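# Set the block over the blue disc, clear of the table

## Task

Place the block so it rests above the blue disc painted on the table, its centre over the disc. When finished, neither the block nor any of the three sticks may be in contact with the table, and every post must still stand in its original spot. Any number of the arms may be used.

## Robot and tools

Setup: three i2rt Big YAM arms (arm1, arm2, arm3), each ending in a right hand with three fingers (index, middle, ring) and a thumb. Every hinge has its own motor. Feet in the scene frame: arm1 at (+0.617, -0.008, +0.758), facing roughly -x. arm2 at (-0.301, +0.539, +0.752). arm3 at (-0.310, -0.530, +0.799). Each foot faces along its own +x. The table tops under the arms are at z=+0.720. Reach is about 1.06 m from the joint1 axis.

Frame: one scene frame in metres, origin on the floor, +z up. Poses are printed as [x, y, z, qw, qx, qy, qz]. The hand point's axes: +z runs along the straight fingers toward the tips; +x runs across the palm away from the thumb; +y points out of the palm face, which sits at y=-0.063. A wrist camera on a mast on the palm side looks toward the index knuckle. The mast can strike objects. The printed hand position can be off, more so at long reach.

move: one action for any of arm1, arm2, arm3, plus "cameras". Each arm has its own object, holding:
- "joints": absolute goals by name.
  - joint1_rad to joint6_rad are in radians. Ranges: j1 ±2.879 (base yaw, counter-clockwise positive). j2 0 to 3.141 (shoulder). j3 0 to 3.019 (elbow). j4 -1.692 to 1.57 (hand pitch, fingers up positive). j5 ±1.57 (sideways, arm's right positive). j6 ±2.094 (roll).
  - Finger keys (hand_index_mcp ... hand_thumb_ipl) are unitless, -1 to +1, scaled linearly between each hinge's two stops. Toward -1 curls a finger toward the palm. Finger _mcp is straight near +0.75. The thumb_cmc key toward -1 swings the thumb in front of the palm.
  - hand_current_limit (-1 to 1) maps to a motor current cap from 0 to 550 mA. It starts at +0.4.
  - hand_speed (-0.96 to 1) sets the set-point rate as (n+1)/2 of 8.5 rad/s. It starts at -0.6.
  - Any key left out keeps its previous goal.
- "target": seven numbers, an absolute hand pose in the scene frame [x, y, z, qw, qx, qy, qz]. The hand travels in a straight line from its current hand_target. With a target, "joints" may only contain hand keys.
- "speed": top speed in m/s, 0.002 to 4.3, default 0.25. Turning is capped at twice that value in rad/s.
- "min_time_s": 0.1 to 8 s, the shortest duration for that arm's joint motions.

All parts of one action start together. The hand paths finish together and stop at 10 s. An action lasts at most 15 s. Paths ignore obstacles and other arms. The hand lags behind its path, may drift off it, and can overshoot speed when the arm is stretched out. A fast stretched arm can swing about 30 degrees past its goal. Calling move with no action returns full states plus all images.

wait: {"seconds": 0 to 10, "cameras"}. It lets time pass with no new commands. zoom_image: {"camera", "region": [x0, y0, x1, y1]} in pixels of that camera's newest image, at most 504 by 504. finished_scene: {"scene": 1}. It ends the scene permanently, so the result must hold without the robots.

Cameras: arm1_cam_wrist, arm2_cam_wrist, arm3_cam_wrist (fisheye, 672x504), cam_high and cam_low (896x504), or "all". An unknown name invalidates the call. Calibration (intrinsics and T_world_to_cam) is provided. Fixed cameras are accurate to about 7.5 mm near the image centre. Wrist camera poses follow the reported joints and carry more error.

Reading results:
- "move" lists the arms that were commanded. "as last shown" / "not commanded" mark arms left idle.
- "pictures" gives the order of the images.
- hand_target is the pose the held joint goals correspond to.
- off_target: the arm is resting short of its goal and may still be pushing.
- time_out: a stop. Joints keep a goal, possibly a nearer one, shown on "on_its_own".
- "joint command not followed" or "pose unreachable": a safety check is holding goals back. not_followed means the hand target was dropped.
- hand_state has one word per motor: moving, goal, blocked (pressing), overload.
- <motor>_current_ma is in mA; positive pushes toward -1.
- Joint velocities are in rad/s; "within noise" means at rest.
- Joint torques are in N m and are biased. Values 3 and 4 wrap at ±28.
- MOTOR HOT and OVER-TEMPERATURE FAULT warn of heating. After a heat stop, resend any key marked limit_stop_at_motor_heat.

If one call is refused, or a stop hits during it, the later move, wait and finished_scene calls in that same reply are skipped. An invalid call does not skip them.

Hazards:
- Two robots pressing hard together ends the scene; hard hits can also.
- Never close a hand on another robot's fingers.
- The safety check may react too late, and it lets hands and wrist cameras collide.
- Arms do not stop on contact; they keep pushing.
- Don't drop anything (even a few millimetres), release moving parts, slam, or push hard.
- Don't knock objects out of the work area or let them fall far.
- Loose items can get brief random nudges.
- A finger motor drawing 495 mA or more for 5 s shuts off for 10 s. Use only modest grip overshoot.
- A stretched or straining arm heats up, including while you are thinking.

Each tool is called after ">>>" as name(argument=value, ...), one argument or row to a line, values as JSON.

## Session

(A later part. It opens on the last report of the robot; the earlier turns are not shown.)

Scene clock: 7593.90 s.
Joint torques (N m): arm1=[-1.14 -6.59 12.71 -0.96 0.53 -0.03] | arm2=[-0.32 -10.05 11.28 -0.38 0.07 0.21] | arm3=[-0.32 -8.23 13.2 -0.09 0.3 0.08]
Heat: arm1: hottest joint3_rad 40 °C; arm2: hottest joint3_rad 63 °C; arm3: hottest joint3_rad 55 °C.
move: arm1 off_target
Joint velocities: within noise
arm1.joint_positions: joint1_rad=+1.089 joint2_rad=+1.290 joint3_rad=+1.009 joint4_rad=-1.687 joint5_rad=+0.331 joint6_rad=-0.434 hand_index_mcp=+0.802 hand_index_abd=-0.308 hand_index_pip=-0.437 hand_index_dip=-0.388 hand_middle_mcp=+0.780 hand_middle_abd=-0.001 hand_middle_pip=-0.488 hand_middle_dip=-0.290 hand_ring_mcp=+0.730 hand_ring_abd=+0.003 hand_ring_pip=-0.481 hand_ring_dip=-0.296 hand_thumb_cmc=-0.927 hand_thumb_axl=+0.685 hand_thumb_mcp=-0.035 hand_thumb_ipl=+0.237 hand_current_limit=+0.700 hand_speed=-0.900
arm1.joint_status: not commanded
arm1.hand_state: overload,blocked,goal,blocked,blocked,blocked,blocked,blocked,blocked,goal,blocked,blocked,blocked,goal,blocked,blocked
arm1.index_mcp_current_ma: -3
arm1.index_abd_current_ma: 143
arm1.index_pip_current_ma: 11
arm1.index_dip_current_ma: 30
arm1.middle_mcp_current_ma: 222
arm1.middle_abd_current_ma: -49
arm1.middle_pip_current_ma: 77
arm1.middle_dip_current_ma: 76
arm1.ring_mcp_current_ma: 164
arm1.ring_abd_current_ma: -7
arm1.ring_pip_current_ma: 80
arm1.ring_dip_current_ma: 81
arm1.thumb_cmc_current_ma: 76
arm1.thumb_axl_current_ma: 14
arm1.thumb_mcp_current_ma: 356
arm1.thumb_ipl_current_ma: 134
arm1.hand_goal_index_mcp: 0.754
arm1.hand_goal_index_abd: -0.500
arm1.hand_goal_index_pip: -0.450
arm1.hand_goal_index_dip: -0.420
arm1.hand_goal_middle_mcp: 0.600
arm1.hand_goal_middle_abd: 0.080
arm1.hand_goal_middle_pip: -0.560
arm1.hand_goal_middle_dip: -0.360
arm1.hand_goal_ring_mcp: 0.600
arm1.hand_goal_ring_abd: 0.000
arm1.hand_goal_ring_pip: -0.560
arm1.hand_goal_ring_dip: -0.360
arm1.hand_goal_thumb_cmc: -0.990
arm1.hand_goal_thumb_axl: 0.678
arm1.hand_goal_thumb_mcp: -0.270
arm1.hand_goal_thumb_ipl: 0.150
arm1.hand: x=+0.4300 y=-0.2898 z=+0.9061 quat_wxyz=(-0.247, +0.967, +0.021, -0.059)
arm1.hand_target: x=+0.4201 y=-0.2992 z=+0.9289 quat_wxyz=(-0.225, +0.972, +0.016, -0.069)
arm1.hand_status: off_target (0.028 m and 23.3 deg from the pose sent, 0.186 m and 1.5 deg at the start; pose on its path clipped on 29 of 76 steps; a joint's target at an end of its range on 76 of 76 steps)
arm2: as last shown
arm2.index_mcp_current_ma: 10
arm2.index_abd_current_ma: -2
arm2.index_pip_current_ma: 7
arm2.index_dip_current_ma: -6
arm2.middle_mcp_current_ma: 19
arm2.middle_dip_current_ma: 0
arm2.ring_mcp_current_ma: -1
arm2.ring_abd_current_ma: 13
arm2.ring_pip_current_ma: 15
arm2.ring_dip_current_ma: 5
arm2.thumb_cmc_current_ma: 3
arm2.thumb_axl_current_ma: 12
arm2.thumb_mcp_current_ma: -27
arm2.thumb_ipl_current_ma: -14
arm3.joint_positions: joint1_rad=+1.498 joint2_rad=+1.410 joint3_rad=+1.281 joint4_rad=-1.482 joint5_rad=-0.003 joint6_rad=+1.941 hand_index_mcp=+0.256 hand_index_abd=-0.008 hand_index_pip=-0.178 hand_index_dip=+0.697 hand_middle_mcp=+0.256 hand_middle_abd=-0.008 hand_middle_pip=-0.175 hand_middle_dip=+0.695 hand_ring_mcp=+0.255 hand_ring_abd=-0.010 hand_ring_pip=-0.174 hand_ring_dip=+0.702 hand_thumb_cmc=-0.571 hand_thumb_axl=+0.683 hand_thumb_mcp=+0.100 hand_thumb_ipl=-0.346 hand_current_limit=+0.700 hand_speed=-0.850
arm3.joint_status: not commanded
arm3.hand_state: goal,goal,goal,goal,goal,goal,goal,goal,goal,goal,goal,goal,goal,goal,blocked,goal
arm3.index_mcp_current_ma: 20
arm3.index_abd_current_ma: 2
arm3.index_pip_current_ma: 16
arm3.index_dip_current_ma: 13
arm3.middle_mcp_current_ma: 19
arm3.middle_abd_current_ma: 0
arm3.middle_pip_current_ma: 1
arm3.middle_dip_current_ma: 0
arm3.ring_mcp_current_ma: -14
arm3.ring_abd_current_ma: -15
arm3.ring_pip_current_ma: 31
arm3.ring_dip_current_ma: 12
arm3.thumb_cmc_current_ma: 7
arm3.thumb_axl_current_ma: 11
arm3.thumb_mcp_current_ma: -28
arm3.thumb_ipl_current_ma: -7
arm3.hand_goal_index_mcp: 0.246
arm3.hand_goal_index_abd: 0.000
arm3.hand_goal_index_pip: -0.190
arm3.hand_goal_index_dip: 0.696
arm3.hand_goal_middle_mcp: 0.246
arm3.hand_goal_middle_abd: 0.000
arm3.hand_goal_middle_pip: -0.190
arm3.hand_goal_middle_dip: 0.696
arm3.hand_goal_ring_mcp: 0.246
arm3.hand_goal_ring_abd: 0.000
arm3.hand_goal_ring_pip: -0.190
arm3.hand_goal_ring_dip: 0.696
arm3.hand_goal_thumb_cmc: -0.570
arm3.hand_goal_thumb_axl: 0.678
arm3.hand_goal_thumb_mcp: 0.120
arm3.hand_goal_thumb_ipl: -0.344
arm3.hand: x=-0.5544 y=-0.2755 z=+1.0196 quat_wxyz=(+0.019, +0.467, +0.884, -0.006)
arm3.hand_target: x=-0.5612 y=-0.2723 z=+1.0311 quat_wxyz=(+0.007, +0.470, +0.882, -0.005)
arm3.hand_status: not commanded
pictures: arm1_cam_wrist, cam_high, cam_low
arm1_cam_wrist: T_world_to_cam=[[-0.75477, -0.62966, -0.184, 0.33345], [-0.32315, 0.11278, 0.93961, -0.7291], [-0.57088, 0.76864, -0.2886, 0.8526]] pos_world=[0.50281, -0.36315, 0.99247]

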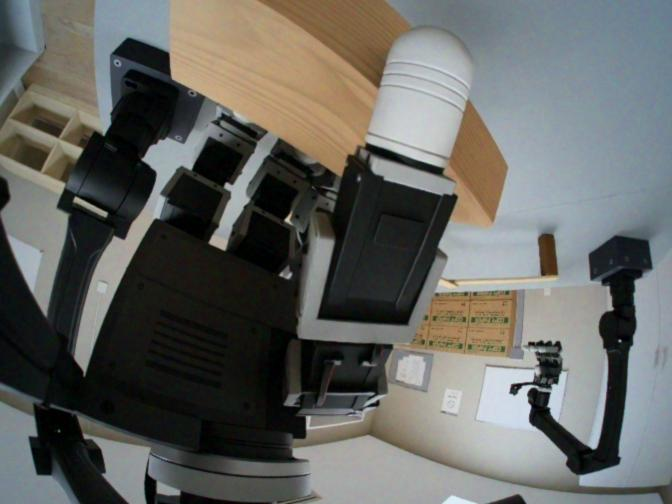

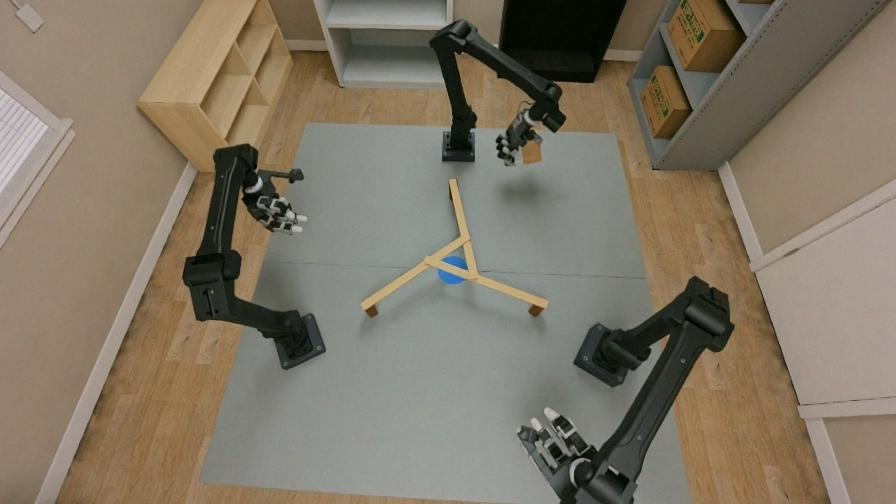

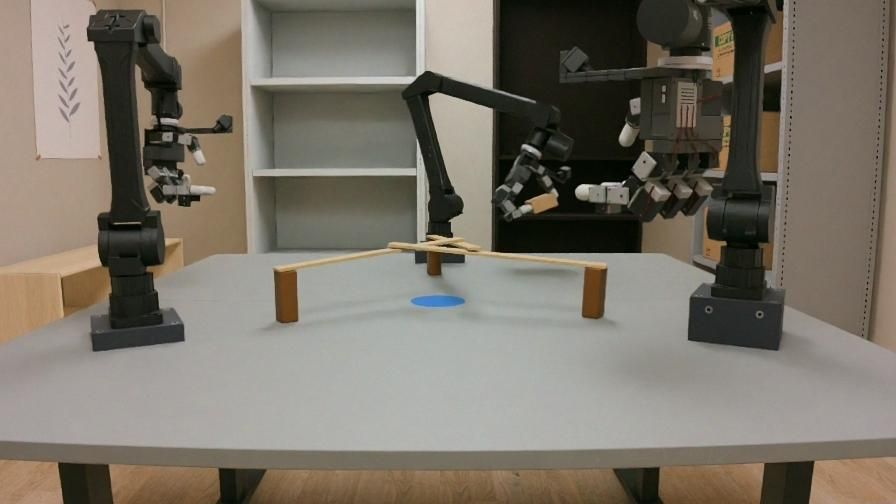

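>>> move(
  arm1={"target": [0.22, -0.24, 0.97, -0.4223, 0.9061, -0.0220, 0.0102], "speed": 0.12},
  cameras=["cam_low", "arm1_cam_wrist", "cam_high"],
)

Scene clock: 7603.40 s.
Joint torques (N m): arm1=[-0.67 -8.35 13.65 -0.65 0.88 -0.07] | arm2=[-0.44 -9.99 11.26 -0.4 0.07 0.2] | arm3=[-0.26 -8.23 13.19 -0.05 0.3 0.08]
Heat: arm1: hottest joint3_rad 42 °C; arm2: hottest joint3_rad 63 °C; arm3: hottest joint3_rad 55 °C.
move: arm1 off_target
Joint velocities: within noise
arm1.joint_positions: joint1_rad=+0.648 joint2_rad=+1.499 joint3_rad=+1.333 joint4_rad=-1.689 joint5_rad=+0.625 joint6_rad=-0.867 hand_index_mcp=+0.802 hand_index_abd=-0.308 hand_index_pip=-0.437 hand_index_dip=-0.388 hand_middle_mcp=+0.780 hand_middle_abd=-0.001 hand_middle_pip=-0.488 hand_middle_dip=-0.291 hand_ring_mcp=+0.730 hand_ring_abd=+0.004 hand_ring_pip=-0.480 hand_ring_dip=-0.297 hand_thumb_cmc=-0.927 hand_thumb_axl=+0.685 hand_thumb_mcp=-0.035 hand_thumb_ipl=+0.237 hand_current_limit=+0.700 hand_speed=-0.900
arm1.joint_status: not commanded
arm1.hand_state: overload,blocked,goal,blocked,blocked,blocked,blocked,blocked,blocked,goal,blocked,blocked,blocked,goal,blocked,blocked
arm1.index_mcp_current_ma: -4
arm1.index_abd_current_ma: 152
arm1.index_pip_current_ma: 13
arm1.index_dip_current_ma: 28
arm1.middle_mcp_current_ma: 221
arm1.middle_abd_current_ma: -50
arm1.middle_pip_current_ma: 83
arm1.middle_dip_current_ma: 74
arm1.ring_mcp_current_ma: 158
arm1.ring_abd_current_ma: -6
arm1.ring_pip_current_ma: 85
arm1.ring_dip_current_ma: 76
arm1.thumb_cmc_current_ma: 78
arm1.thumb_axl_current_ma: 10
arm1.thumb_mcp_current_ma: 359
arm1.thumb_ipl_current_ma: 134
arm1.hand_goal_index_mcp: 0.754
arm1.hand_goal_index_abd: -0.500
arm1.hand_goal_index_pip: -0.450
arm1.hand_goal_index_dip: -0.420
arm1.hand_goal_middle_mcp: 0.600
arm1.hand_goal_middle_abd: 0.080
arm1.hand_goal_middle_pip: -0.560
arm1.hand_goal_middle_dip: -0.360
arm1.hand_goal_ring_mcp: 0.600
arm1.hand_goal_ring_abd: 0.000
arm1.hand_goal_ring_pip: -0.560
arm1.hand_goal_ring_dip: -0.360
arm1.hand_goal_thumb_cmc: -0.990
arm1.hand_goal_thumb_axl: 0.678
arm1.hand_goal_thumb_mcp: -0.270
arm1.hand_goal_thumb_ipl: 0.150
arm1.hand: x=+0.2333 y=-0.2340 z=+0.9515 quat_wxyz=(-0.321, +0.943, +0.029, -0.087)
arm1.hand_target: x=+0.2205 y=-0.2391 z=+0.9694 quat_wxyz=(-0.313, +0.944, +0.025, -0.098)
arm1.hand_status: off_target (0.024 m and 17.6 deg from the pose sent, 0.225 m and 23.3 deg at the start; a joint's target at an end of its range on 78 of 78 steps)
arm2, arm3: as last shown
arm2.index_mcp_current_ma: 15
arm2.index_abd_current_ma: 3
arm2.index_pip_current_ma: 11
arm2.index_dip_current_ma: -4
arm2.middle_mcp_current_ma: 20
arm2.middle_abd_current_ma: -2
arm2.middle_pip_current_ma: 6
arm2.middle_dip_current_ma: 1
arm2.ring_mcp_current_ma: -3
arm2.ring_abd_current_ma: 12
arm2.ring_pip_current_ma: 11
arm2.ring_dip_current_ma: 3
arm2.thumb_cmc_current_ma: 5
arm2.thumb_axl_current_ma: 6
arm2.thumb_mcp_current_ma: -33
arm2.thumb_ipl_current_ma: -13
arm3.index_mcp_current_ma: 17
arm3.index_abd_current_ma: -17
arm3.index_pip_current_ma: 13
arm3.index_dip_current_ma: -9
arm3.middle_mcp_current_ma: -4
arm3.middle_abd_current_ma: 14
arm3.middle_pip_current_ma: 13
arm3.middle_dip_current_ma: 18
arm3.ring_mcp_current_ma: 2
arm3.ring_abd_current_ma: -11
arm3.ring_pip_current_ma: 17
arm3.ring_dip_current_ma: 0
arm3.thumb_cmc_current_ma: 5
arm3.thumb_axl_current_ma: 2
arm3.thumb_mcp_current_ma: -18
arm3.thumb_ipl_current_ma: 2
pictures: arm1_cam_wrist, cam_high, cam_low
arm1_cam_wrist: T_world_to_cam=[[-0.75387, -0.61195, -0.23913, 0.28477], [-0.27054, -0.04254, 0.96177, -0.91136], [-0.59873, 0.78975, -0.13349, 0.57447]] pos_world=[0.31207, -0.31819, 1.0213]

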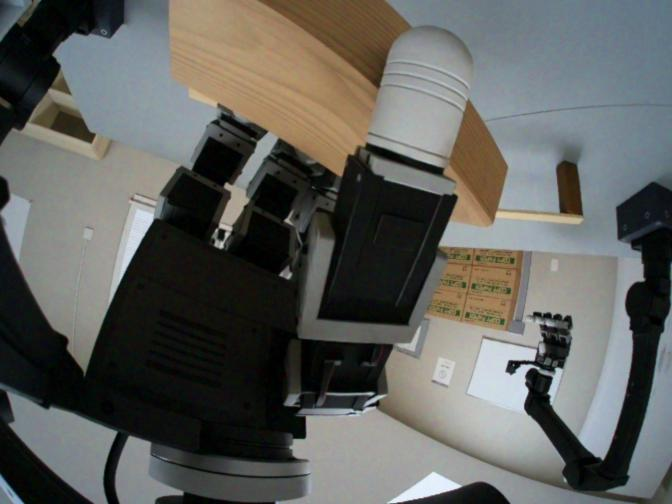

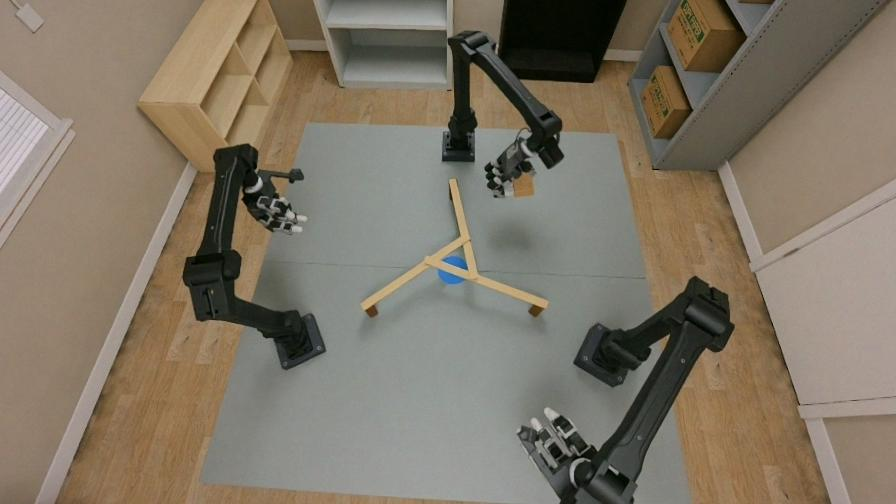

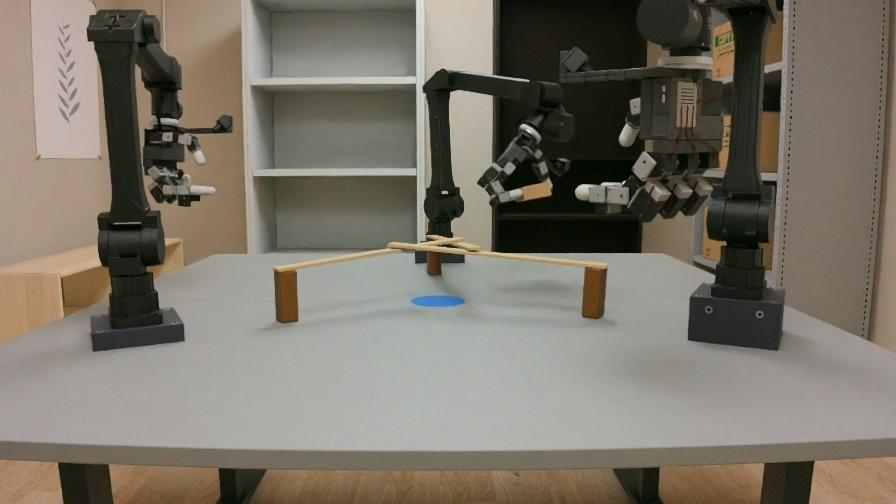

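>>> move(
  arm1={"target": [0.08, -0.08, 0.97, -0.4223, 0.9061, -0.0220, 0.0102], "speed": 0.12},
)

>>> move(
  arm1={"target": [-0.017, 0.026, 0.95, -0.4223, 0.9061, -0.0220, 0.0102], "speed": 0.12},
  cameras=["cam_low", "arm1_cam_wrist", "cam_high"],
)

Scene clock: 7612.87 s.
Joint torques (N m): arm1=[-0.44 -11.75 13.98 -0.57 1.1 -0.11] | arm2=[-0.32 -9.99 11.28 -0.38 0.07 0.2] | arm3=[-0.15 -8.23 13.19 -0.08 0.29 0.08]
Heat: arm1: hottest joint3_rad 45 °C; arm2: hottest joint3_rad 63 °C; arm3: hottest joint3_rad 55 °C.
move: arm1 off_target
Joint velocities: within noise
arm1.joint_positions: joint1_rad=+0.258 joint2_rad=+1.731 joint3_rad=+1.608 joint4_rad=-1.689 joint5_rad=+0.805 joint6_rad=-1.183 hand_index_mcp=+0.802 hand_index_abd=-0.308 hand_index_pip=-0.437 hand_index_dip=-0.388 hand_middle_mcp=+0.780 hand_middle_abd=-0.001 hand_middle_pip=-0.488 hand_middle_dip=-0.291 hand_ring_mcp=+0.730 hand_ring_abd=+0.004 hand_ring_pip=-0.481 hand_ring_dip=-0.297 hand_thumb_cmc=-0.926 hand_thumb_axl=+0.686 hand_thumb_mcp=-0.035 hand_thumb_ipl=+0.237 hand_current_limit=+0.700 hand_speed=-0.900
arm1.joint_status: not commanded
arm1.hand_state: overload,blocked,goal,blocked,blocked,blocked,blocked,blocked,blocked,goal,blocked,blocked,blocked,goal,blocked,blocked
arm1.index_mcp_current_ma: -3
arm1.index_abd_current_ma: 148
arm1.index_pip_current_ma: 7
arm1.index_dip_current_ma: 23
arm1.middle_mcp_current_ma: 219
arm1.middle_abd_current_ma: -47
arm1.middle_pip_current_ma: 84
arm1.middle_dip_current_ma: 82
arm1.ring_mcp_current_ma: 160
arm1.ring_abd_current_ma: -13
arm1.ring_pip_current_ma: 82
arm1.ring_dip_current_ma: 79
arm1.thumb_cmc_current_ma: 75
arm1.thumb_axl_current_ma: 12
arm1.thumb_mcp_current_ma: 361
arm1.thumb_ipl_current_ma: 140
arm1.hand_goal_index_mcp: 0.754
arm1.hand_goal_index_abd: -0.500
arm1.hand_goal_index_pip: -0.450
arm1.hand_goal_index_dip: -0.420
arm1.hand_goal_middle_mcp: 0.600
arm1.hand_goal_middle_abd: 0.080
arm1.hand_goal_middle_pip: -0.560
arm1.hand_goal_middle_dip: -0.360
arm1.hand_goal_ring_mcp: 0.600
arm1.hand_goal_ring_abd: 0.000
arm1.hand_goal_ring_pip: -0.560
arm1.hand_goal_ring_dip: -0.360
arm1.hand_goal_thumb_cmc: -0.990
arm1.hand_goal_thumb_axl: 0.678
arm1.hand_goal_thumb_mcp: -0.270
arm1.hand_goal_thumb_ipl: 0.150
arm1.hand: x=+0.0937 y=-0.0793 z=+0.9518 quat_wxyz=(-0.404, +0.914, -0.001, -0.021)
arm1.hand_target: x=+0.0810 y=-0.0794 z=+0.9697 quat_wxyz=(-0.401, +0.915, -0.004, -0.035)
arm1.hand_status: off_target (0.023 m and 4.9 deg from the pose sent, 0.218 m and 17.6 deg at the start; a joint's target at an end of its range on 73 of 74 steps)
arm2, arm3: as last shown
arm2.index_mcp_current_ma: 11
arm2.index_abd_current_ma: 5
arm2.index_pip_current_ma: 9
arm2.index_dip_current_ma: -9
arm2.middle_mcp_current_ma: 16
arm2.middle_abd_current_ma: 0
arm2.middle_pip_current_ma: 4
arm2.middle_dip_current_ma: -1
arm2.ring_mcp_current_ma: -2
arm2.ring_abd_current_ma: 16
arm2.ring_pip_current_ma: 12
arm2.ring_dip_current_ma: 4
arm2.thumb_cmc_current_ma: -2
arm2.thumb_mcp_current_ma: -32
arm3.index_mcp_current_ma: 23
arm3.index_abd_current_ma: -13
arm3.index_pip_current_ma: 14
arm3.index_dip_current_ma: 18
arm3.middle_mcp_current_ma: 19
arm3.middle_abd_current_ma: -5
arm3.middle_pip_current_ma: 16
arm3.middle_dip_current_ma: 1
arm3.ring_mcp_current_ma: -3
arm3.ring_abd_current_ma: -3
arm3.ring_pip_current_ma: 11
arm3.ring_dip_current_ma: 13
arm3.thumb_cmc_current_ma: 18
arm3.thumb_axl_current_ma: 5
arm3.thumb_ipl_current_ma: 1
pictures: none

Scene clock: 7614.73 s.
Joint torques (N m): arm1=[-0.5 -15.38 14.24 -0.49 1.17 -0.07] | arm2=[-0.38 -9.93 11.28 -0.4 0.07 0.21] | arm3=[-0.21 -8.41 13.2 -0.06 0.3 0.07]
Heat: arm1: hottest joint3_rad 45 °C; arm2: hottest joint3_rad 63 °C; arm3: hottest joint3_rad 55 °C.
move: arm1 off_target
Joint velocities: within noise
arm1.joint_positions: joint1_rad=+0.056 joint2_rad=+1.996 joint3_rad=+1.938 joint4_rad=-1.688 joint5_rad=+0.859 joint6_rad=-1.369 hand_index_mcp=+0.802 hand_index_abd=-0.308 hand_index_pip=-0.437 hand_index_dip=-0.389 hand_middle_mcp=+0.780 hand_middle_abd=-0.001 hand_middle_pip=-0.488 hand_middle_dip=-0.292 hand_ring_mcp=+0.729 hand_ring_abd=+0.004 hand_ring_pip=-0.481 hand_ring_dip=-0.297 hand_thumb_cmc=-0.925 hand_thumb_axl=+0.686 hand_thumb_mcp=-0.035 hand_thumb_ipl=+0.237 hand_current_limit=+0.700 hand_speed=-0.900
arm1.joint_status: not commanded
arm1.hand_state: overload,blocked,goal,blocked,blocked,blocked,blocked,blocked,blocked,goal,blocked,blocked,blocked,goal,blocked,blocked
arm1.index_mcp_current_ma: -3
arm1.index_abd_current_ma: 145
arm1.index_pip_current_ma: 8
arm1.index_dip_current_ma: 26
arm1.middle_mcp_current_ma: 220
arm1.middle_abd_current_ma: -48
arm1.middle_pip_current_ma: 89
arm1.middle_dip_current_ma: 73
arm1.ring_mcp_current_ma: 167
arm1.ring_abd_current_ma: -6
arm1.ring_pip_current_ma: 84
arm1.ring_dip_current_ma: 85
arm1.thumb_cmc_current_ma: 79
arm1.thumb_axl_current_ma: 9
arm1.thumb_mcp_current_ma: 359
arm1.thumb_ipl_current_ma: 131
arm1.hand_goal_index_mcp: 0.754
arm1.hand_goal_index_abd: -0.500
arm1.hand_goal_index_pip: -0.450
arm1.hand_goal_index_dip: -0.420
arm1.hand_goal_middle_mcp: 0.600
arm1.hand_goal_middle_abd: 0.080
arm1.hand_goal_middle_pip: -0.560
arm1.hand_goal_middle_dip: -0.360
arm1.hand_goal_ring_mcp: 0.600
arm1.hand_goal_ring_abd: 0.000
arm1.hand_goal_ring_pip: -0.560
arm1.hand_goal_ring_dip: -0.360
arm1.hand_goal_thumb_cmc: -0.990
arm1.hand_goal_thumb_axl: 0.678
arm1.hand_goal_thumb_mcp: -0.270
arm1.hand_goal_thumb_ipl: 0.150
arm1.hand: x=-0.0051 y=+0.0231 z=+0.9303 quat_wxyz=(-0.423, +0.906, -0.018, +0.023)
arm1.hand_target: x=-0.0160 y=+0.0262 z=+0.9500 quat_wxyz=(-0.422, +0.906, -0.022, +0.008)
arm1.hand_status: off_target (0.023 m and 1.5 deg from the pose sent, 0.153 m and 4.9 deg at the start; a joint's target at an end of its range on 18 of 56 steps)
arm2, arm3: as last shown
arm2.index_mcp_current_ma: 14
arm2.index_abd_current_ma: 0
arm2.index_pip_current_ma: 11
arm2.middle_mcp_current_ma: 18
arm2.middle_abd_current_ma: -5
arm2.middle_pip_current_ma: 0
arm2.middle_dip_current_ma: -3
arm2.ring_mcp_current_ma: -4
arm2.ring_abd_current_ma: 11
arm2.ring_pip_current_ma: 13
arm2.thumb_cmc_current_ma: 1
arm2.thumb_mcp_current_ma: -29
arm2.thumb_ipl_current_ma: -11
arm3.index_mcp_current_ma: 18
arm3.index_abd_current_ma: -5
arm3.index_pip_current_ma: 7
arm3.index_dip_current_ma: 1
arm3.middle_mcp_current_ma: 2
arm3.middle_abd_current_ma: 1
arm3.middle_pip_current_ma: 2
arm3.middle_dip_current_ma: -5
arm3.ring_mcp_current_ma: -4
arm3.ring_abd_current_ma: -37
arm3.ring_pip_current_ma: 33
arm3.ring_dip_current_ma: -4
arm3.thumb_cmc_current_ma: 5
arm3.thumb_axl_current_ma: 11
arm3.thumb_mcp_current_ma: -22
arm3.thumb_ipl_current_ma: 6
pictures: arm1_cam_wrist, cam_high, cam_low
arm1_cam_wrist: T_world_to_cam=[[-0.7839, -0.39857, -0.47607, 0.47274], [-0.44306, -0.17807, 0.87863, -0.86493], [-0.43497, 0.89968, -0.037, 0.13431]] pos_world=[0.04579, -0.08644, 0.98998]

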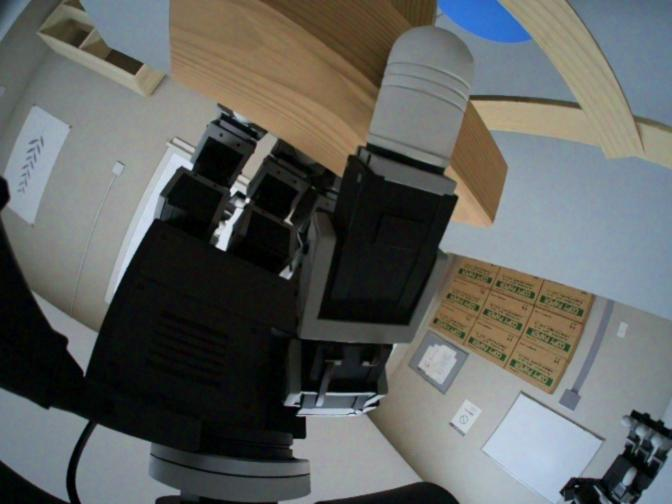

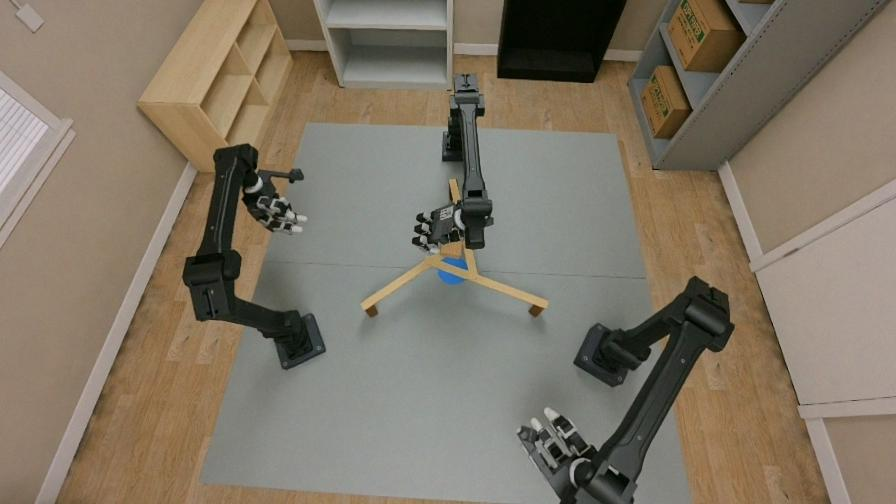

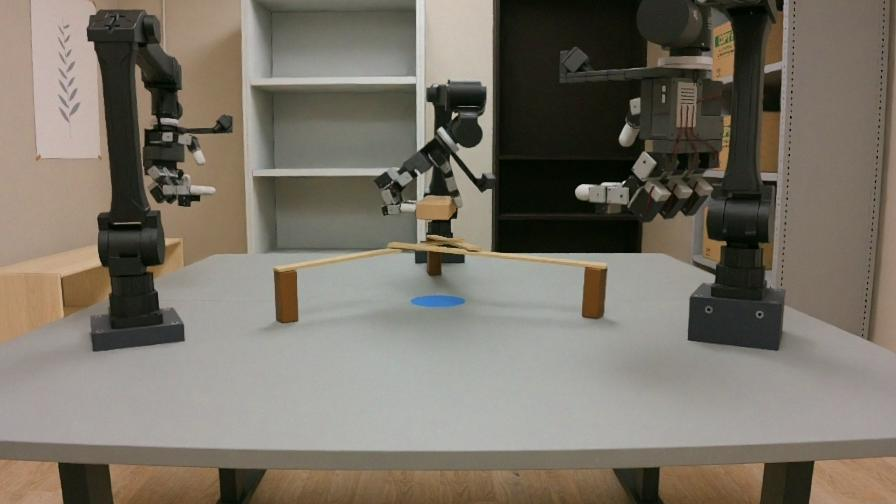

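>>> zoom_image(
  camera="cam_high",
  region=[380, 180, 530, 330],
)

>>> zoom_image(
  camera="cam_low",
  region=[360, 140, 520, 270],
)

>>> zoom_image(
  camera="arm1_cam_wrist",
  region=[320, 0, 672, 250],
)

Scaled by 3.360 from the camera's image (finer frame: 1280x720).

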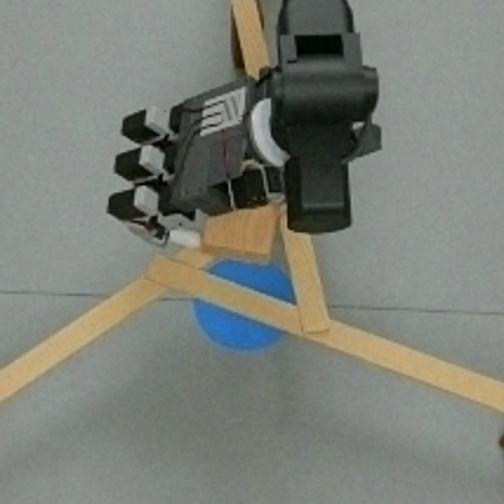

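Scaled by 3.150 from the camera's image (finer frame: 1280x720).

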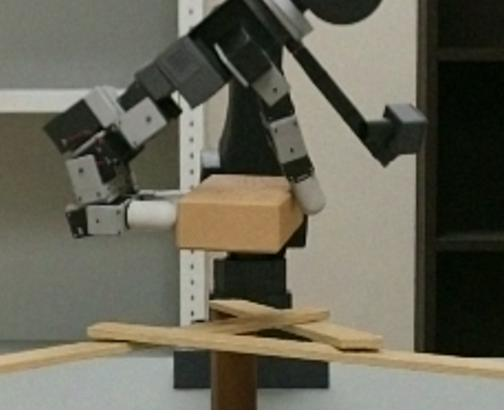

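Scaled by 1.432 from the camera's image (finer frame: 960x720).

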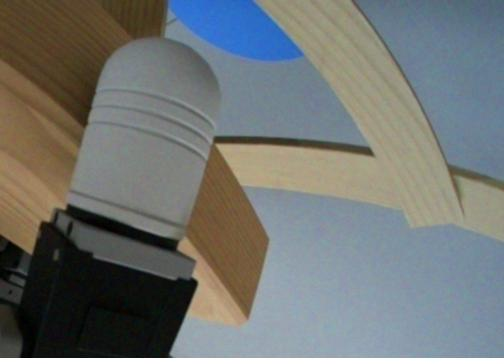

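>>> move(
  arm1={"target": [-0.053, 0.016, 0.92, -0.3992, 0.9164, -0.0276, -0.0011], "speed": 0.08},
  cameras=["cam_low", "arm1_cam_wrist", "cam_high"],
)

>>> zoom_image(
  camera="cam_high",
  region=[410, 210, 500, 300],
)

>>> zoom_image(
  camera="cam_low",
  region=[370, 180, 510, 260],
)

Scene clock: 7688.93 s.
Joint torques (N m): arm1=[-0.62 -16.67 14.31 0.16 1.02 -0.1] | arm2=[-0.32 -9.93 11.3 -0.4 0.06 0.22] | arm3=[-0.32 -8.18 13.2 -0.06 0.29 0.08]
Heat: arm1: hottest joint3_rad 63 °C; arm2: hottest joint3_rad 64 °C; arm3: hottest joint3_rad 56 °C.
move: arm1 off_target
Joint velocities: within noise
arm1.joint_positions: joint1_rad=+0.056 joint2_rad=+2.094 joint3_rad=+2.025 joint4_rad=-1.660 joint5_rad=+0.814 joint6_rad=-1.377 hand_index_mcp=+0.802 hand_index_abd=-0.308 hand_index_pip=-0.437 hand_index_dip=-0.389 hand_middle_mcp=+0.780 hand_middle_abd=-0.001 hand_middle_pip=-0.488 hand_middle_dip=-0.292 hand_ring_mcp=+0.729 hand_ring_abd=+0.004 hand_ring_pip=-0.481 hand_ring_dip=-0.297 hand_thumb_cmc=-0.925 hand_thumb_axl=+0.686 hand_thumb_mcp=-0.035 hand_thumb_ipl=+0.237 hand_current_limit=+0.700 hand_speed=-0.900
arm1.joint_status: not commanded
arm1.hand_state: overload,blocked,goal,blocked,blocked,blocked,blocked,blocked,blocked,goal,blocked,blocked,blocked,goal,blocked,blocked
arm1.index_mcp_current_ma: 0
arm1.index_abd_current_ma: 150
arm1.index_pip_current_ma: 16
arm1.index_dip_current_ma: 28
arm1.middle_mcp_current_ma: 219
arm1.middle_abd_current_ma: -54
arm1.middle_pip_current_ma: 83
arm1.middle_dip_current_ma: 73
arm1.ring_mcp_current_ma: 154
arm1.ring_abd_current_ma: -8
arm1.ring_pip_current_ma: 85
arm1.ring_dip_current_ma: 81
arm1.thumb_cmc_current_ma: 81
arm1.thumb_axl_current_ma: 14
arm1.thumb_mcp_current_ma: 357
arm1.thumb_ipl_current_ma: 135
arm1.hand_goal_index_mcp: 0.754
arm1.hand_goal_index_abd: -0.500
arm1.hand_goal_index_pip: -0.450
arm1.hand_goal_index_dip: -0.420
arm1.hand_goal_middle_mcp: 0.600
arm1.hand_goal_middle_abd: 0.080
arm1.hand_goal_middle_pip: -0.560
arm1.hand_goal_middle_dip: -0.360
arm1.hand_goal_ring_mcp: 0.600
arm1.hand_goal_ring_abd: 0.000
arm1.hand_goal_ring_pip: -0.560
arm1.hand_goal_ring_dip: -0.360
arm1.hand_goal_thumb_cmc: -0.990
arm1.hand_goal_thumb_axl: 0.678
arm1.hand_goal_thumb_mcp: -0.270
arm1.hand_goal_thumb_ipl: 0.150
arm1.hand: x=-0.0366 y=+0.0127 z=+0.8997 quat_wxyz=(-0.402, +0.915, -0.020, +0.021)
arm1.hand_target: x=-0.0517 y=+0.0162 z=+0.9202 quat_wxyz=(-0.399, +0.916, -0.028, -0.002)
arm1.hand_status: off_target (0.026 m and 2.6 deg from the pose sent, 0.050 m and 4.2 deg at the start)
arm2, arm3: as last shown
arm2.index_mcp_current_ma: 12
arm2.index_abd_current_ma: 3
arm2.index_pip_current_ma: 7
arm2.index_dip_current_ma: -8
arm2.middle_mcp_current_ma: 19
arm2.middle_abd_current_ma: -3
arm2.middle_pip_current_ma: 5
arm2.middle_dip_current_ma: 3
arm2.ring_mcp_current_ma: 1
arm2.ring_abd_current_ma: 13
arm2.ring_pip_current_ma: 16
arm2.ring_dip_current_ma: 0
arm2.thumb_axl_current_ma: 5
arm2.thumb_mcp_current_ma: -30
arm2.thumb_ipl_current_ma: -14
arm3.index_mcp_current_ma: 21
arm3.index_abd_current_ma: 10
arm3.index_pip_current_ma: 9
arm3.index_dip_current_ma: -6
arm3.middle_mcp_current_ma: 1
arm3.middle_abd_current_ma: 3
arm3.middle_pip_current_ma: 18
arm3.middle_dip_current_ma: 9
arm3.ring_mcp_current_ma: -16
arm3.ring_abd_current_ma: -21
arm3.ring_pip_current_ma: 29
arm3.ring_dip_current_ma: 2
arm3.thumb_cmc_current_ma: 0
arm3.thumb_axl_current_ma: 22
arm3.thumb_mcp_current_ma: -24
arm3.thumb_ipl_current_ma: -4
pictures: arm1_cam_wrist, cam_high, cam_low
arm1_cam_wrist: T_world_to_cam=[[-0.78801, -0.41798, -0.45203, 0.40771], [-0.43733, -0.13675, 0.88884, -0.86343], [-0.43334, 0.8981, -0.07503, 0.1632]] pos_world=[0.0144, -0.09423, 0.964]

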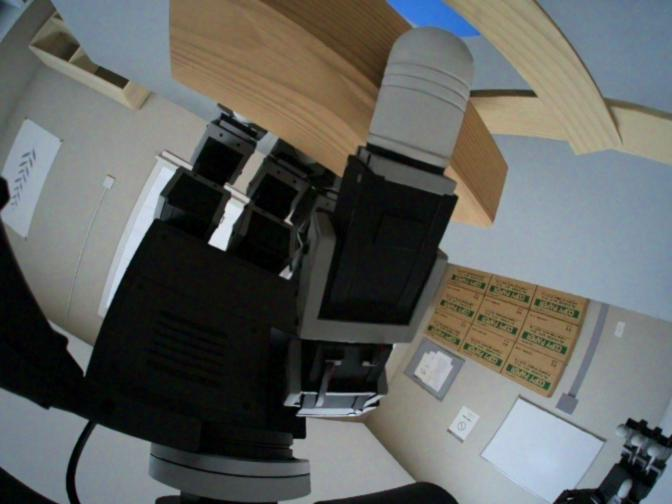

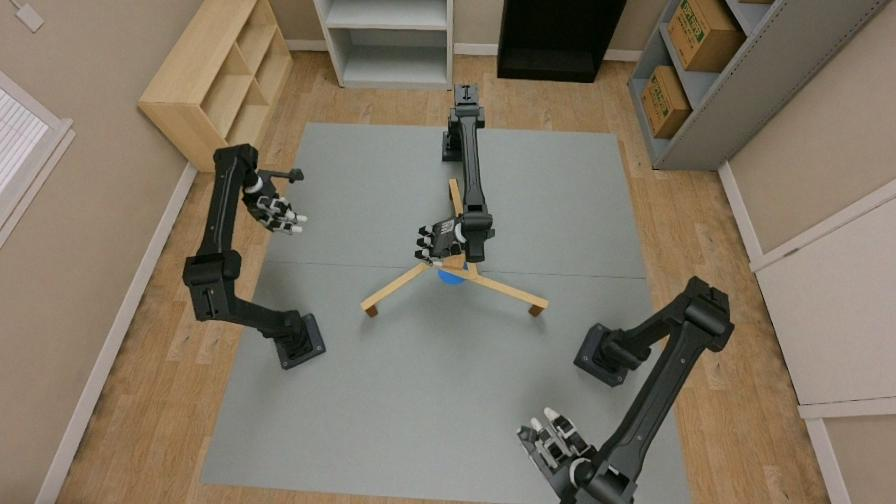

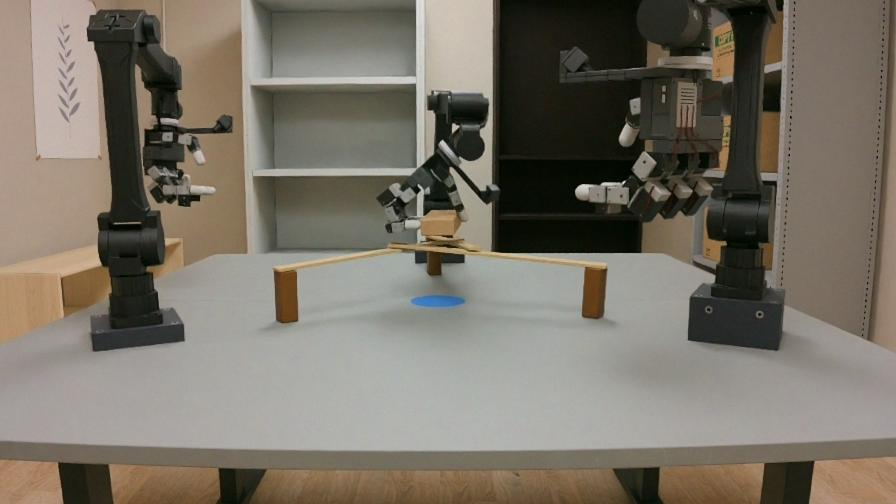

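Scaled by 5.600 from the camera's image (finer frame: 1280x720).

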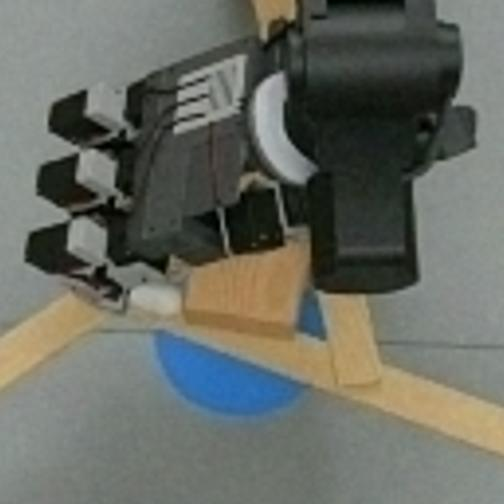

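Scaled by 3.600 from the camera's image (finer frame: 1280x720).

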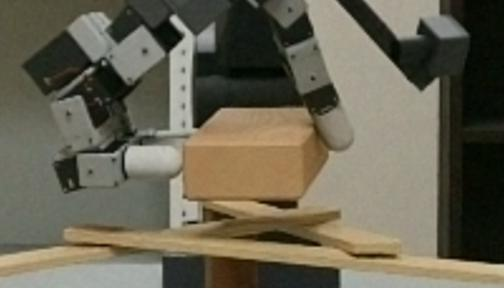

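>>> move(
  arm1={"target": [-0.058, 0.024, 0.893, -0.3992, 0.9163, -0.0305, -0.0085], "speed": 0.05},
  cameras=["cam_low", "arm1_cam_wrist", "cam_high"],
)

>>> zoom_image(
  camera="cam_high",
  region=[410, 210, 500, 300],
)

>>> zoom_image(
  camera="cam_low",
  region=[370, 200, 510, 270],
)

Scene clock: 7713.93 s.
Joint torques (N m): arm1=[-1.26 -16.26 9.32 0.53 1.11 -0.1] | arm2=[-0.38 -9.99 11.26 -0.43 0.06 0.2] | arm3=[-0.26 -8.23 13.18 -0.12 0.29 0.09]
Heat: arm1: hottest joint3_rad 59 °C; arm2: hottest joint3_rad 64 °C; arm3: hottest joint3_rad 56 °C.
move: arm1 off_target
Joint velocities: within noise
arm1.joint_positions: joint1_rad=+0.051 joint2_rad=+2.094 joint3_rad=+2.025 joint4_rad=-1.569 joint5_rad=+0.814 joint6_rad=-1.396 hand_index_mcp=+0.802 hand_index_abd=-0.308 hand_index_pip=-0.437 hand_index_dip=-0.389 hand_middle_mcp=+0.780 hand_middle_abd=-0.001 hand_middle_pip=-0.488 hand_middle_dip=-0.292 hand_ring_mcp=+0.729 hand_ring_abd=+0.004 hand_ring_pip=-0.481 hand_ring_dip=-0.297 hand_thumb_cmc=-0.925 hand_thumb_axl=+0.686 hand_thumb_mcp=-0.035 hand_thumb_ipl=+0.237 hand_current_limit=+0.700 hand_speed=-0.900
arm1.joint_status: not commanded
arm1.hand_state: overload,blocked,goal,blocked,blocked,blocked,blocked,blocked,blocked,goal,blocked,blocked,blocked,goal,blocked,blocked
arm1.index_mcp_current_ma: -7
arm1.index_abd_current_ma: 149
arm1.index_pip_current_ma: 12
arm1.index_dip_current_ma: 21
arm1.middle_mcp_current_ma: 218
arm1.middle_abd_current_ma: -60
arm1.middle_pip_current_ma: 83
arm1.middle_dip_current_ma: 76
arm1.ring_mcp_current_ma: 157
arm1.ring_abd_current_ma: -14
arm1.ring_pip_current_ma: 82
arm1.ring_dip_current_ma: 76
arm1.thumb_cmc_current_ma: 76
arm1.thumb_axl_current_ma: 15
arm1.thumb_mcp_current_ma: 355
arm1.thumb_ipl_current_ma: 132
arm1.hand_goal_index_mcp: 0.754
arm1.hand_goal_index_abd: -0.500
arm1.hand_goal_index_pip: -0.450
arm1.hand_goal_index_dip: -0.420
arm1.hand_goal_middle_mcp: 0.600
arm1.hand_goal_middle_abd: 0.080
arm1.hand_goal_middle_pip: -0.560
arm1.hand_goal_middle_dip: -0.360
arm1.hand_goal_ring_mcp: 0.600
arm1.hand_goal_ring_abd: 0.000
arm1.hand_goal_ring_pip: -0.560
arm1.hand_goal_ring_dip: -0.360
arm1.hand_goal_thumb_cmc: -0.990
arm1.hand_goal_thumb_axl: 0.678
arm1.hand_goal_thumb_mcp: -0.270
arm1.hand_goal_thumb_ipl: 0.150
arm1.hand: x=-0.0578 y=+0.0136 z=+0.9001 quat_wxyz=(-0.398, +0.917, -0.032, -0.016)
arm1.hand_target: x=-0.0578 y=+0.0239 z=+0.8931 quat_wxyz=(-0.399, +0.916, -0.031, -0.008)
arm1.hand_status: off_target (0.013 m and 0.9 deg from the pose sent, 0.025 m and 3.5 deg at the start)
arm2, arm3: as last shown
arm2.index_mcp_current_ma: 10
arm2.index_abd_current_ma: 0
arm2.index_pip_current_ma: 8
arm2.index_dip_current_ma: -5
arm2.middle_mcp_current_ma: 20
arm2.middle_abd_current_ma: -1
arm2.middle_dip_current_ma: 2
arm2.ring_mcp_current_ma: -3
arm2.ring_pip_current_ma: 15
arm2.ring_dip_current_ma: 4
arm2.thumb_cmc_current_ma: 2
arm2.thumb_axl_current_ma: 11
arm2.thumb_mcp_current_ma: -31
arm2.thumb_ipl_current_ma: -12
arm3.index_mcp_current_ma: 9
arm3.index_abd_current_ma: 0
arm3.index_pip_current_ma: 30
arm3.index_dip_current_ma: 2
arm3.middle_mcp_current_ma: 3
arm3.middle_abd_current_ma: -9
arm3.middle_pip_current_ma: 14
arm3.middle_dip_current_ma: 22
arm3.ring_mcp_current_ma: 7
arm3.ring_abd_current_ma: -14
arm3.ring_pip_current_ma: 26
arm3.ring_dip_current_ma: 1
arm3.thumb_cmc_current_ma: 3
arm3.thumb_axl_current_ma: 21
arm3.thumb_mcp_current_ma: -27
arm3.thumb_ipl_current_ma: 3
pictures: arm1_cam_wrist, cam_high, cam_low
arm1_cam_wrist: T_world_to_cam=[[-0.81656, -0.42795, -0.38741, 0.33181], [-0.36684, -0.13347, 0.92066, -0.89747], [-0.44571, 0.89389, -0.04801, 0.12828]] pos_world=[-0.00111, -0.09245, 0.96097]

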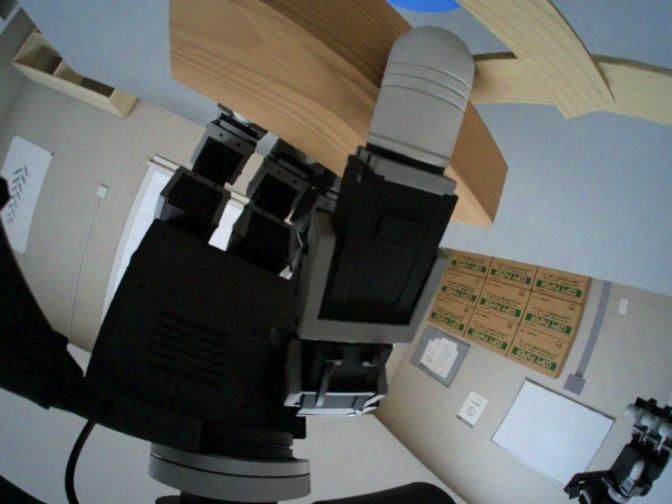

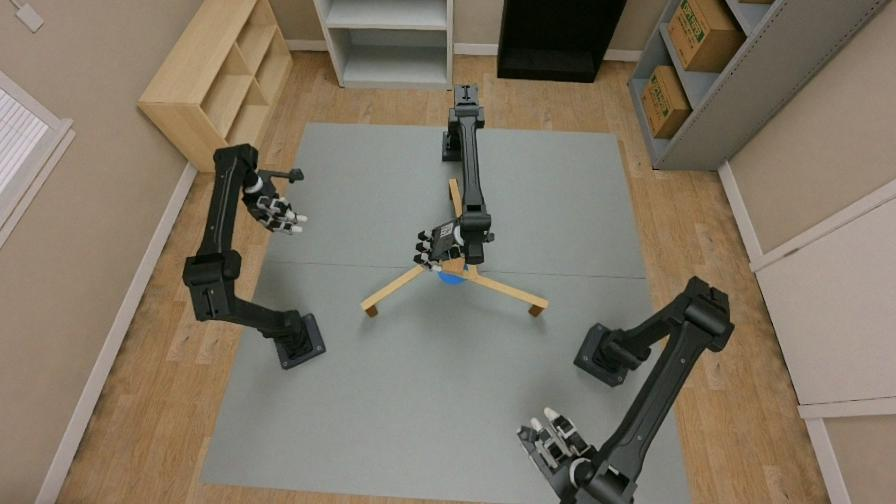

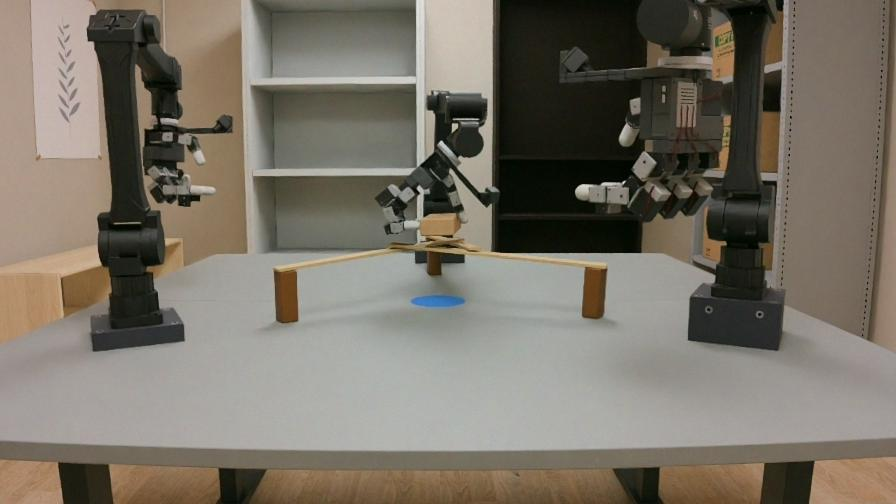

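Scaled by 5.600 from the camera's image (finer frame: 1280x720).

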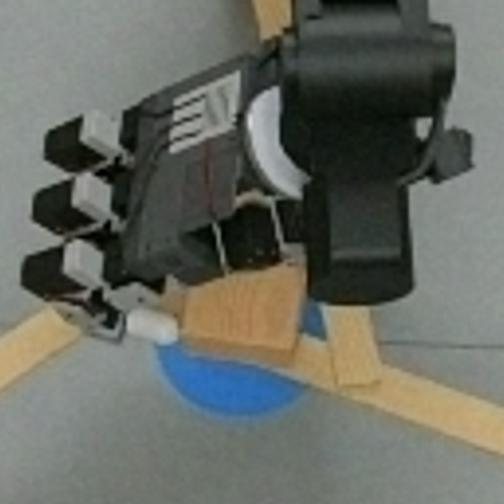

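Scaled by 3.600 from the camera's image (finer frame: 1280x720).

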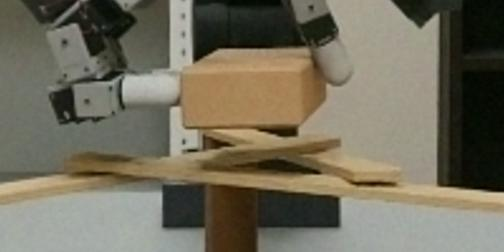

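>>> move(
  arm1={"target": [-0.044, 0.030, 0.872, -0.3992, 0.9164, -0.023, 0.015], "speed": 0.05},
  cameras=["cam_low", "arm1_cam_wrist", "cam_high"],
)

>>> zoom_image(
  camera="cam_high",
  region=[410, 210, 500, 300],
)

>>> zoom_image(
  camera="cam_low",
  region=[370, 200, 510, 270],
)

Scene clock: 7737.43 s.
Joint torques (N m): arm1=[-1.14 -16.15 9.43 0.42 0.99 -0.09] | arm2=[-0.26 -9.93 11.26 -0.39 0.06 0.2] | arm3=[-0.15 -8.23 13.22 -0.1 0.28 0.08]
Heat: arm1: hottest joint3_rad 55 °C; arm2: hottest joint3_rad 64 °C; arm3: hottest joint3_rad 56 °C.
move: arm1 off_target
Joint velocities: within noise
arm1.joint_positions: joint1_rad=+0.041 joint2_rad=+2.096 joint3_rad=+1.971 joint4_rad=-1.561 joint5_rad=+0.813 joint6_rad=-1.402 hand_index_mcp=+0.802 hand_index_abd=-0.308 hand_index_pip=-0.437 hand_index_dip=-0.389 hand_middle_mcp=+0.780 hand_middle_abd=-0.001 hand_middle_pip=-0.488 hand_middle_dip=-0.292 hand_ring_mcp=+0.729 hand_ring_abd=+0.004 hand_ring_pip=-0.481 hand_ring_dip=-0.297 hand_thumb_cmc=-0.925 hand_thumb_axl=+0.686 hand_thumb_mcp=-0.035 hand_thumb_ipl=+0.237 hand_current_limit=+0.700 hand_speed=-0.900
arm1.joint_status: not commanded
arm1.hand_state: overload,blocked,goal,blocked,blocked,blocked,blocked,blocked,blocked,goal,blocked,blocked,blocked,goal,blocked,blocked
arm1.index_mcp_current_ma: -7
arm1.index_abd_current_ma: 144
arm1.index_pip_current_ma: 17
arm1.index_dip_current_ma: 26
arm1.middle_mcp_current_ma: 219
arm1.middle_abd_current_ma: -48
arm1.middle_pip_current_ma: 81
arm1.middle_dip_current_ma: 78
arm1.ring_mcp_current_ma: 156
arm1.ring_abd_current_ma: -2
arm1.ring_pip_current_ma: 79
arm1.ring_dip_current_ma: 76
arm1.thumb_cmc_current_ma: 80
arm1.thumb_axl_current_ma: 12
arm1.thumb_mcp_current_ma: 356
arm1.thumb_ipl_current_ma: 134
arm1.hand_goal_index_mcp: 0.754
arm1.hand_goal_index_abd: -0.500
arm1.hand_goal_index_pip: -0.450
arm1.hand_goal_index_dip: -0.420
arm1.hand_goal_middle_mcp: 0.600
arm1.hand_goal_middle_abd: 0.080
arm1.hand_goal_middle_pip: -0.560
arm1.hand_goal_middle_dip: -0.360
arm1.hand_goal_ring_mcp: 0.600
arm1.hand_goal_ring_abd: 0.000
arm1.hand_goal_ring_pip: -0.560
arm1.hand_goal_ring_dip: -0.360
arm1.hand_goal_thumb_cmc: -0.990
arm1.hand_goal_thumb_axl: 0.678
arm1.hand_goal_thumb_mcp: -0.270
arm1.hand_goal_thumb_ipl: 0.150
arm1.hand: x=-0.0434 y=+0.0208 z=+0.8775 quat_wxyz=(-0.399, +0.916, -0.024, +0.009)
arm1.hand_target: x=-0.0439 y=+0.0299 z=+0.8720 quat_wxyz=(-0.399, +0.916, -0.023, +0.015)
arm1.hand_status: off_target (0.011 m and 0.7 deg from the pose sent, 0.035 m and 3.7 deg at the start)
arm2, arm3: as last shown
arm2.index_mcp_current_ma: 11
arm2.index_abd_current_ma: 2
arm2.index_pip_current_ma: 9
arm2.index_dip_current_ma: -8
arm2.middle_abd_current_ma: 1
arm2.middle_pip_current_ma: 6
arm2.middle_dip_current_ma: 0
arm2.ring_abd_current_ma: 10
arm2.ring_pip_current_ma: 14
arm2.ring_dip_current_ma: 0
arm2.thumb_cmc_current_ma: 3
arm2.thumb_axl_current_ma: 6
arm2.thumb_mcp_current_ma: -28
arm2.thumb_ipl_current_ma: -16
arm3.index_mcp_current_ma: 16
arm3.index_abd_current_ma: -7
arm3.index_pip_current_ma: -2
arm3.index_dip_current_ma: -8
arm3.middle_mcp_current_ma: 8
arm3.middle_abd_current_ma: -13
arm3.middle_pip_current_ma: 8
arm3.middle_dip_current_ma: -4
arm3.ring_mcp_current_ma: 5
arm3.ring_pip_current_ma: 19
arm3.ring_dip_current_ma: 8
arm3.thumb_cmc_current_ma: 25
arm3.thumb_axl_current_ma: 8
arm3.thumb_mcp_current_ma: -21
arm3.thumb_ipl_current_ma: 0
pictures: arm1_cam_wrist, cam_high, cam_low
arm1_cam_wrist: T_world_to_cam=[[-0.79785, -0.42204, -0.43049, 0.37647], [-0.41519, -0.13307, 0.89995, -0.85439], [-0.4371, 0.89676, -0.06906, 0.14589]] pos_world=[0.00939, -0.08563, 0.94105]

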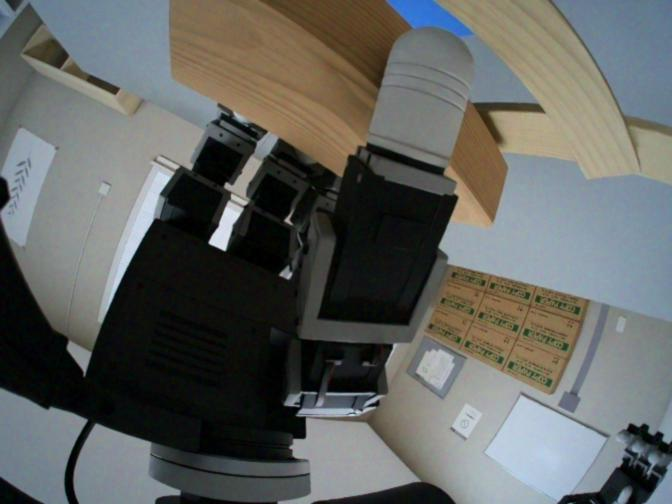

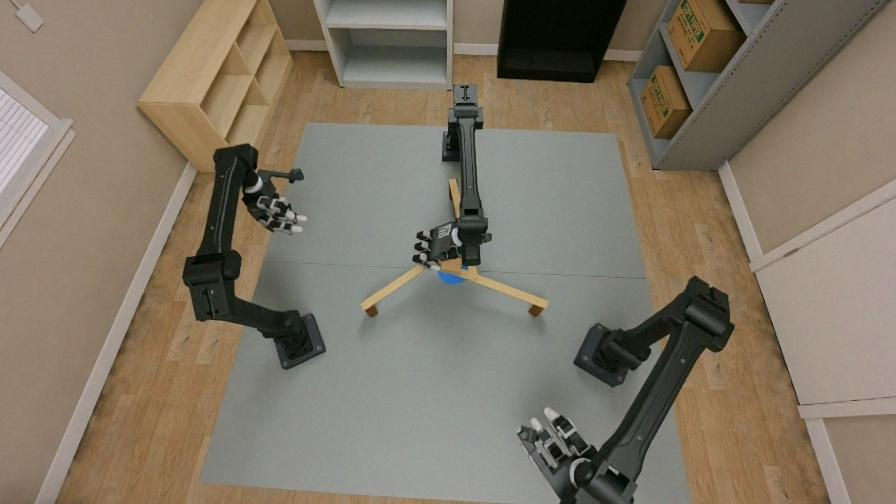

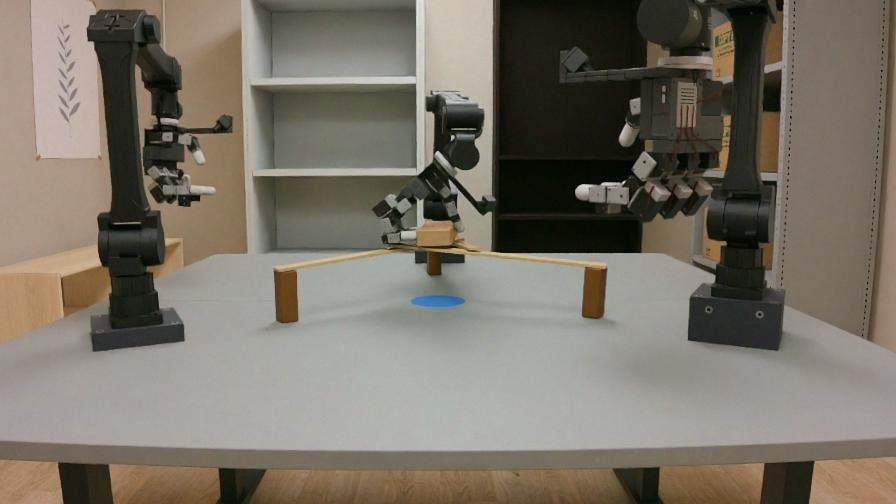

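Scaled by 5.600 from the camera's image (finer frame: 1280x720).

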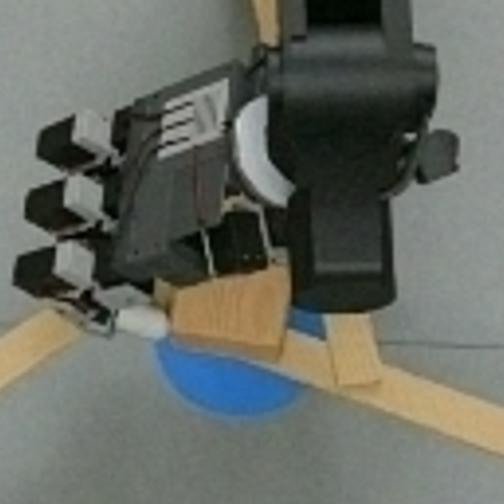

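Scaled by 3.600 from the camera's image (finer frame: 1280x720).

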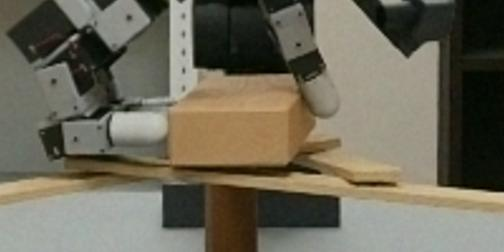

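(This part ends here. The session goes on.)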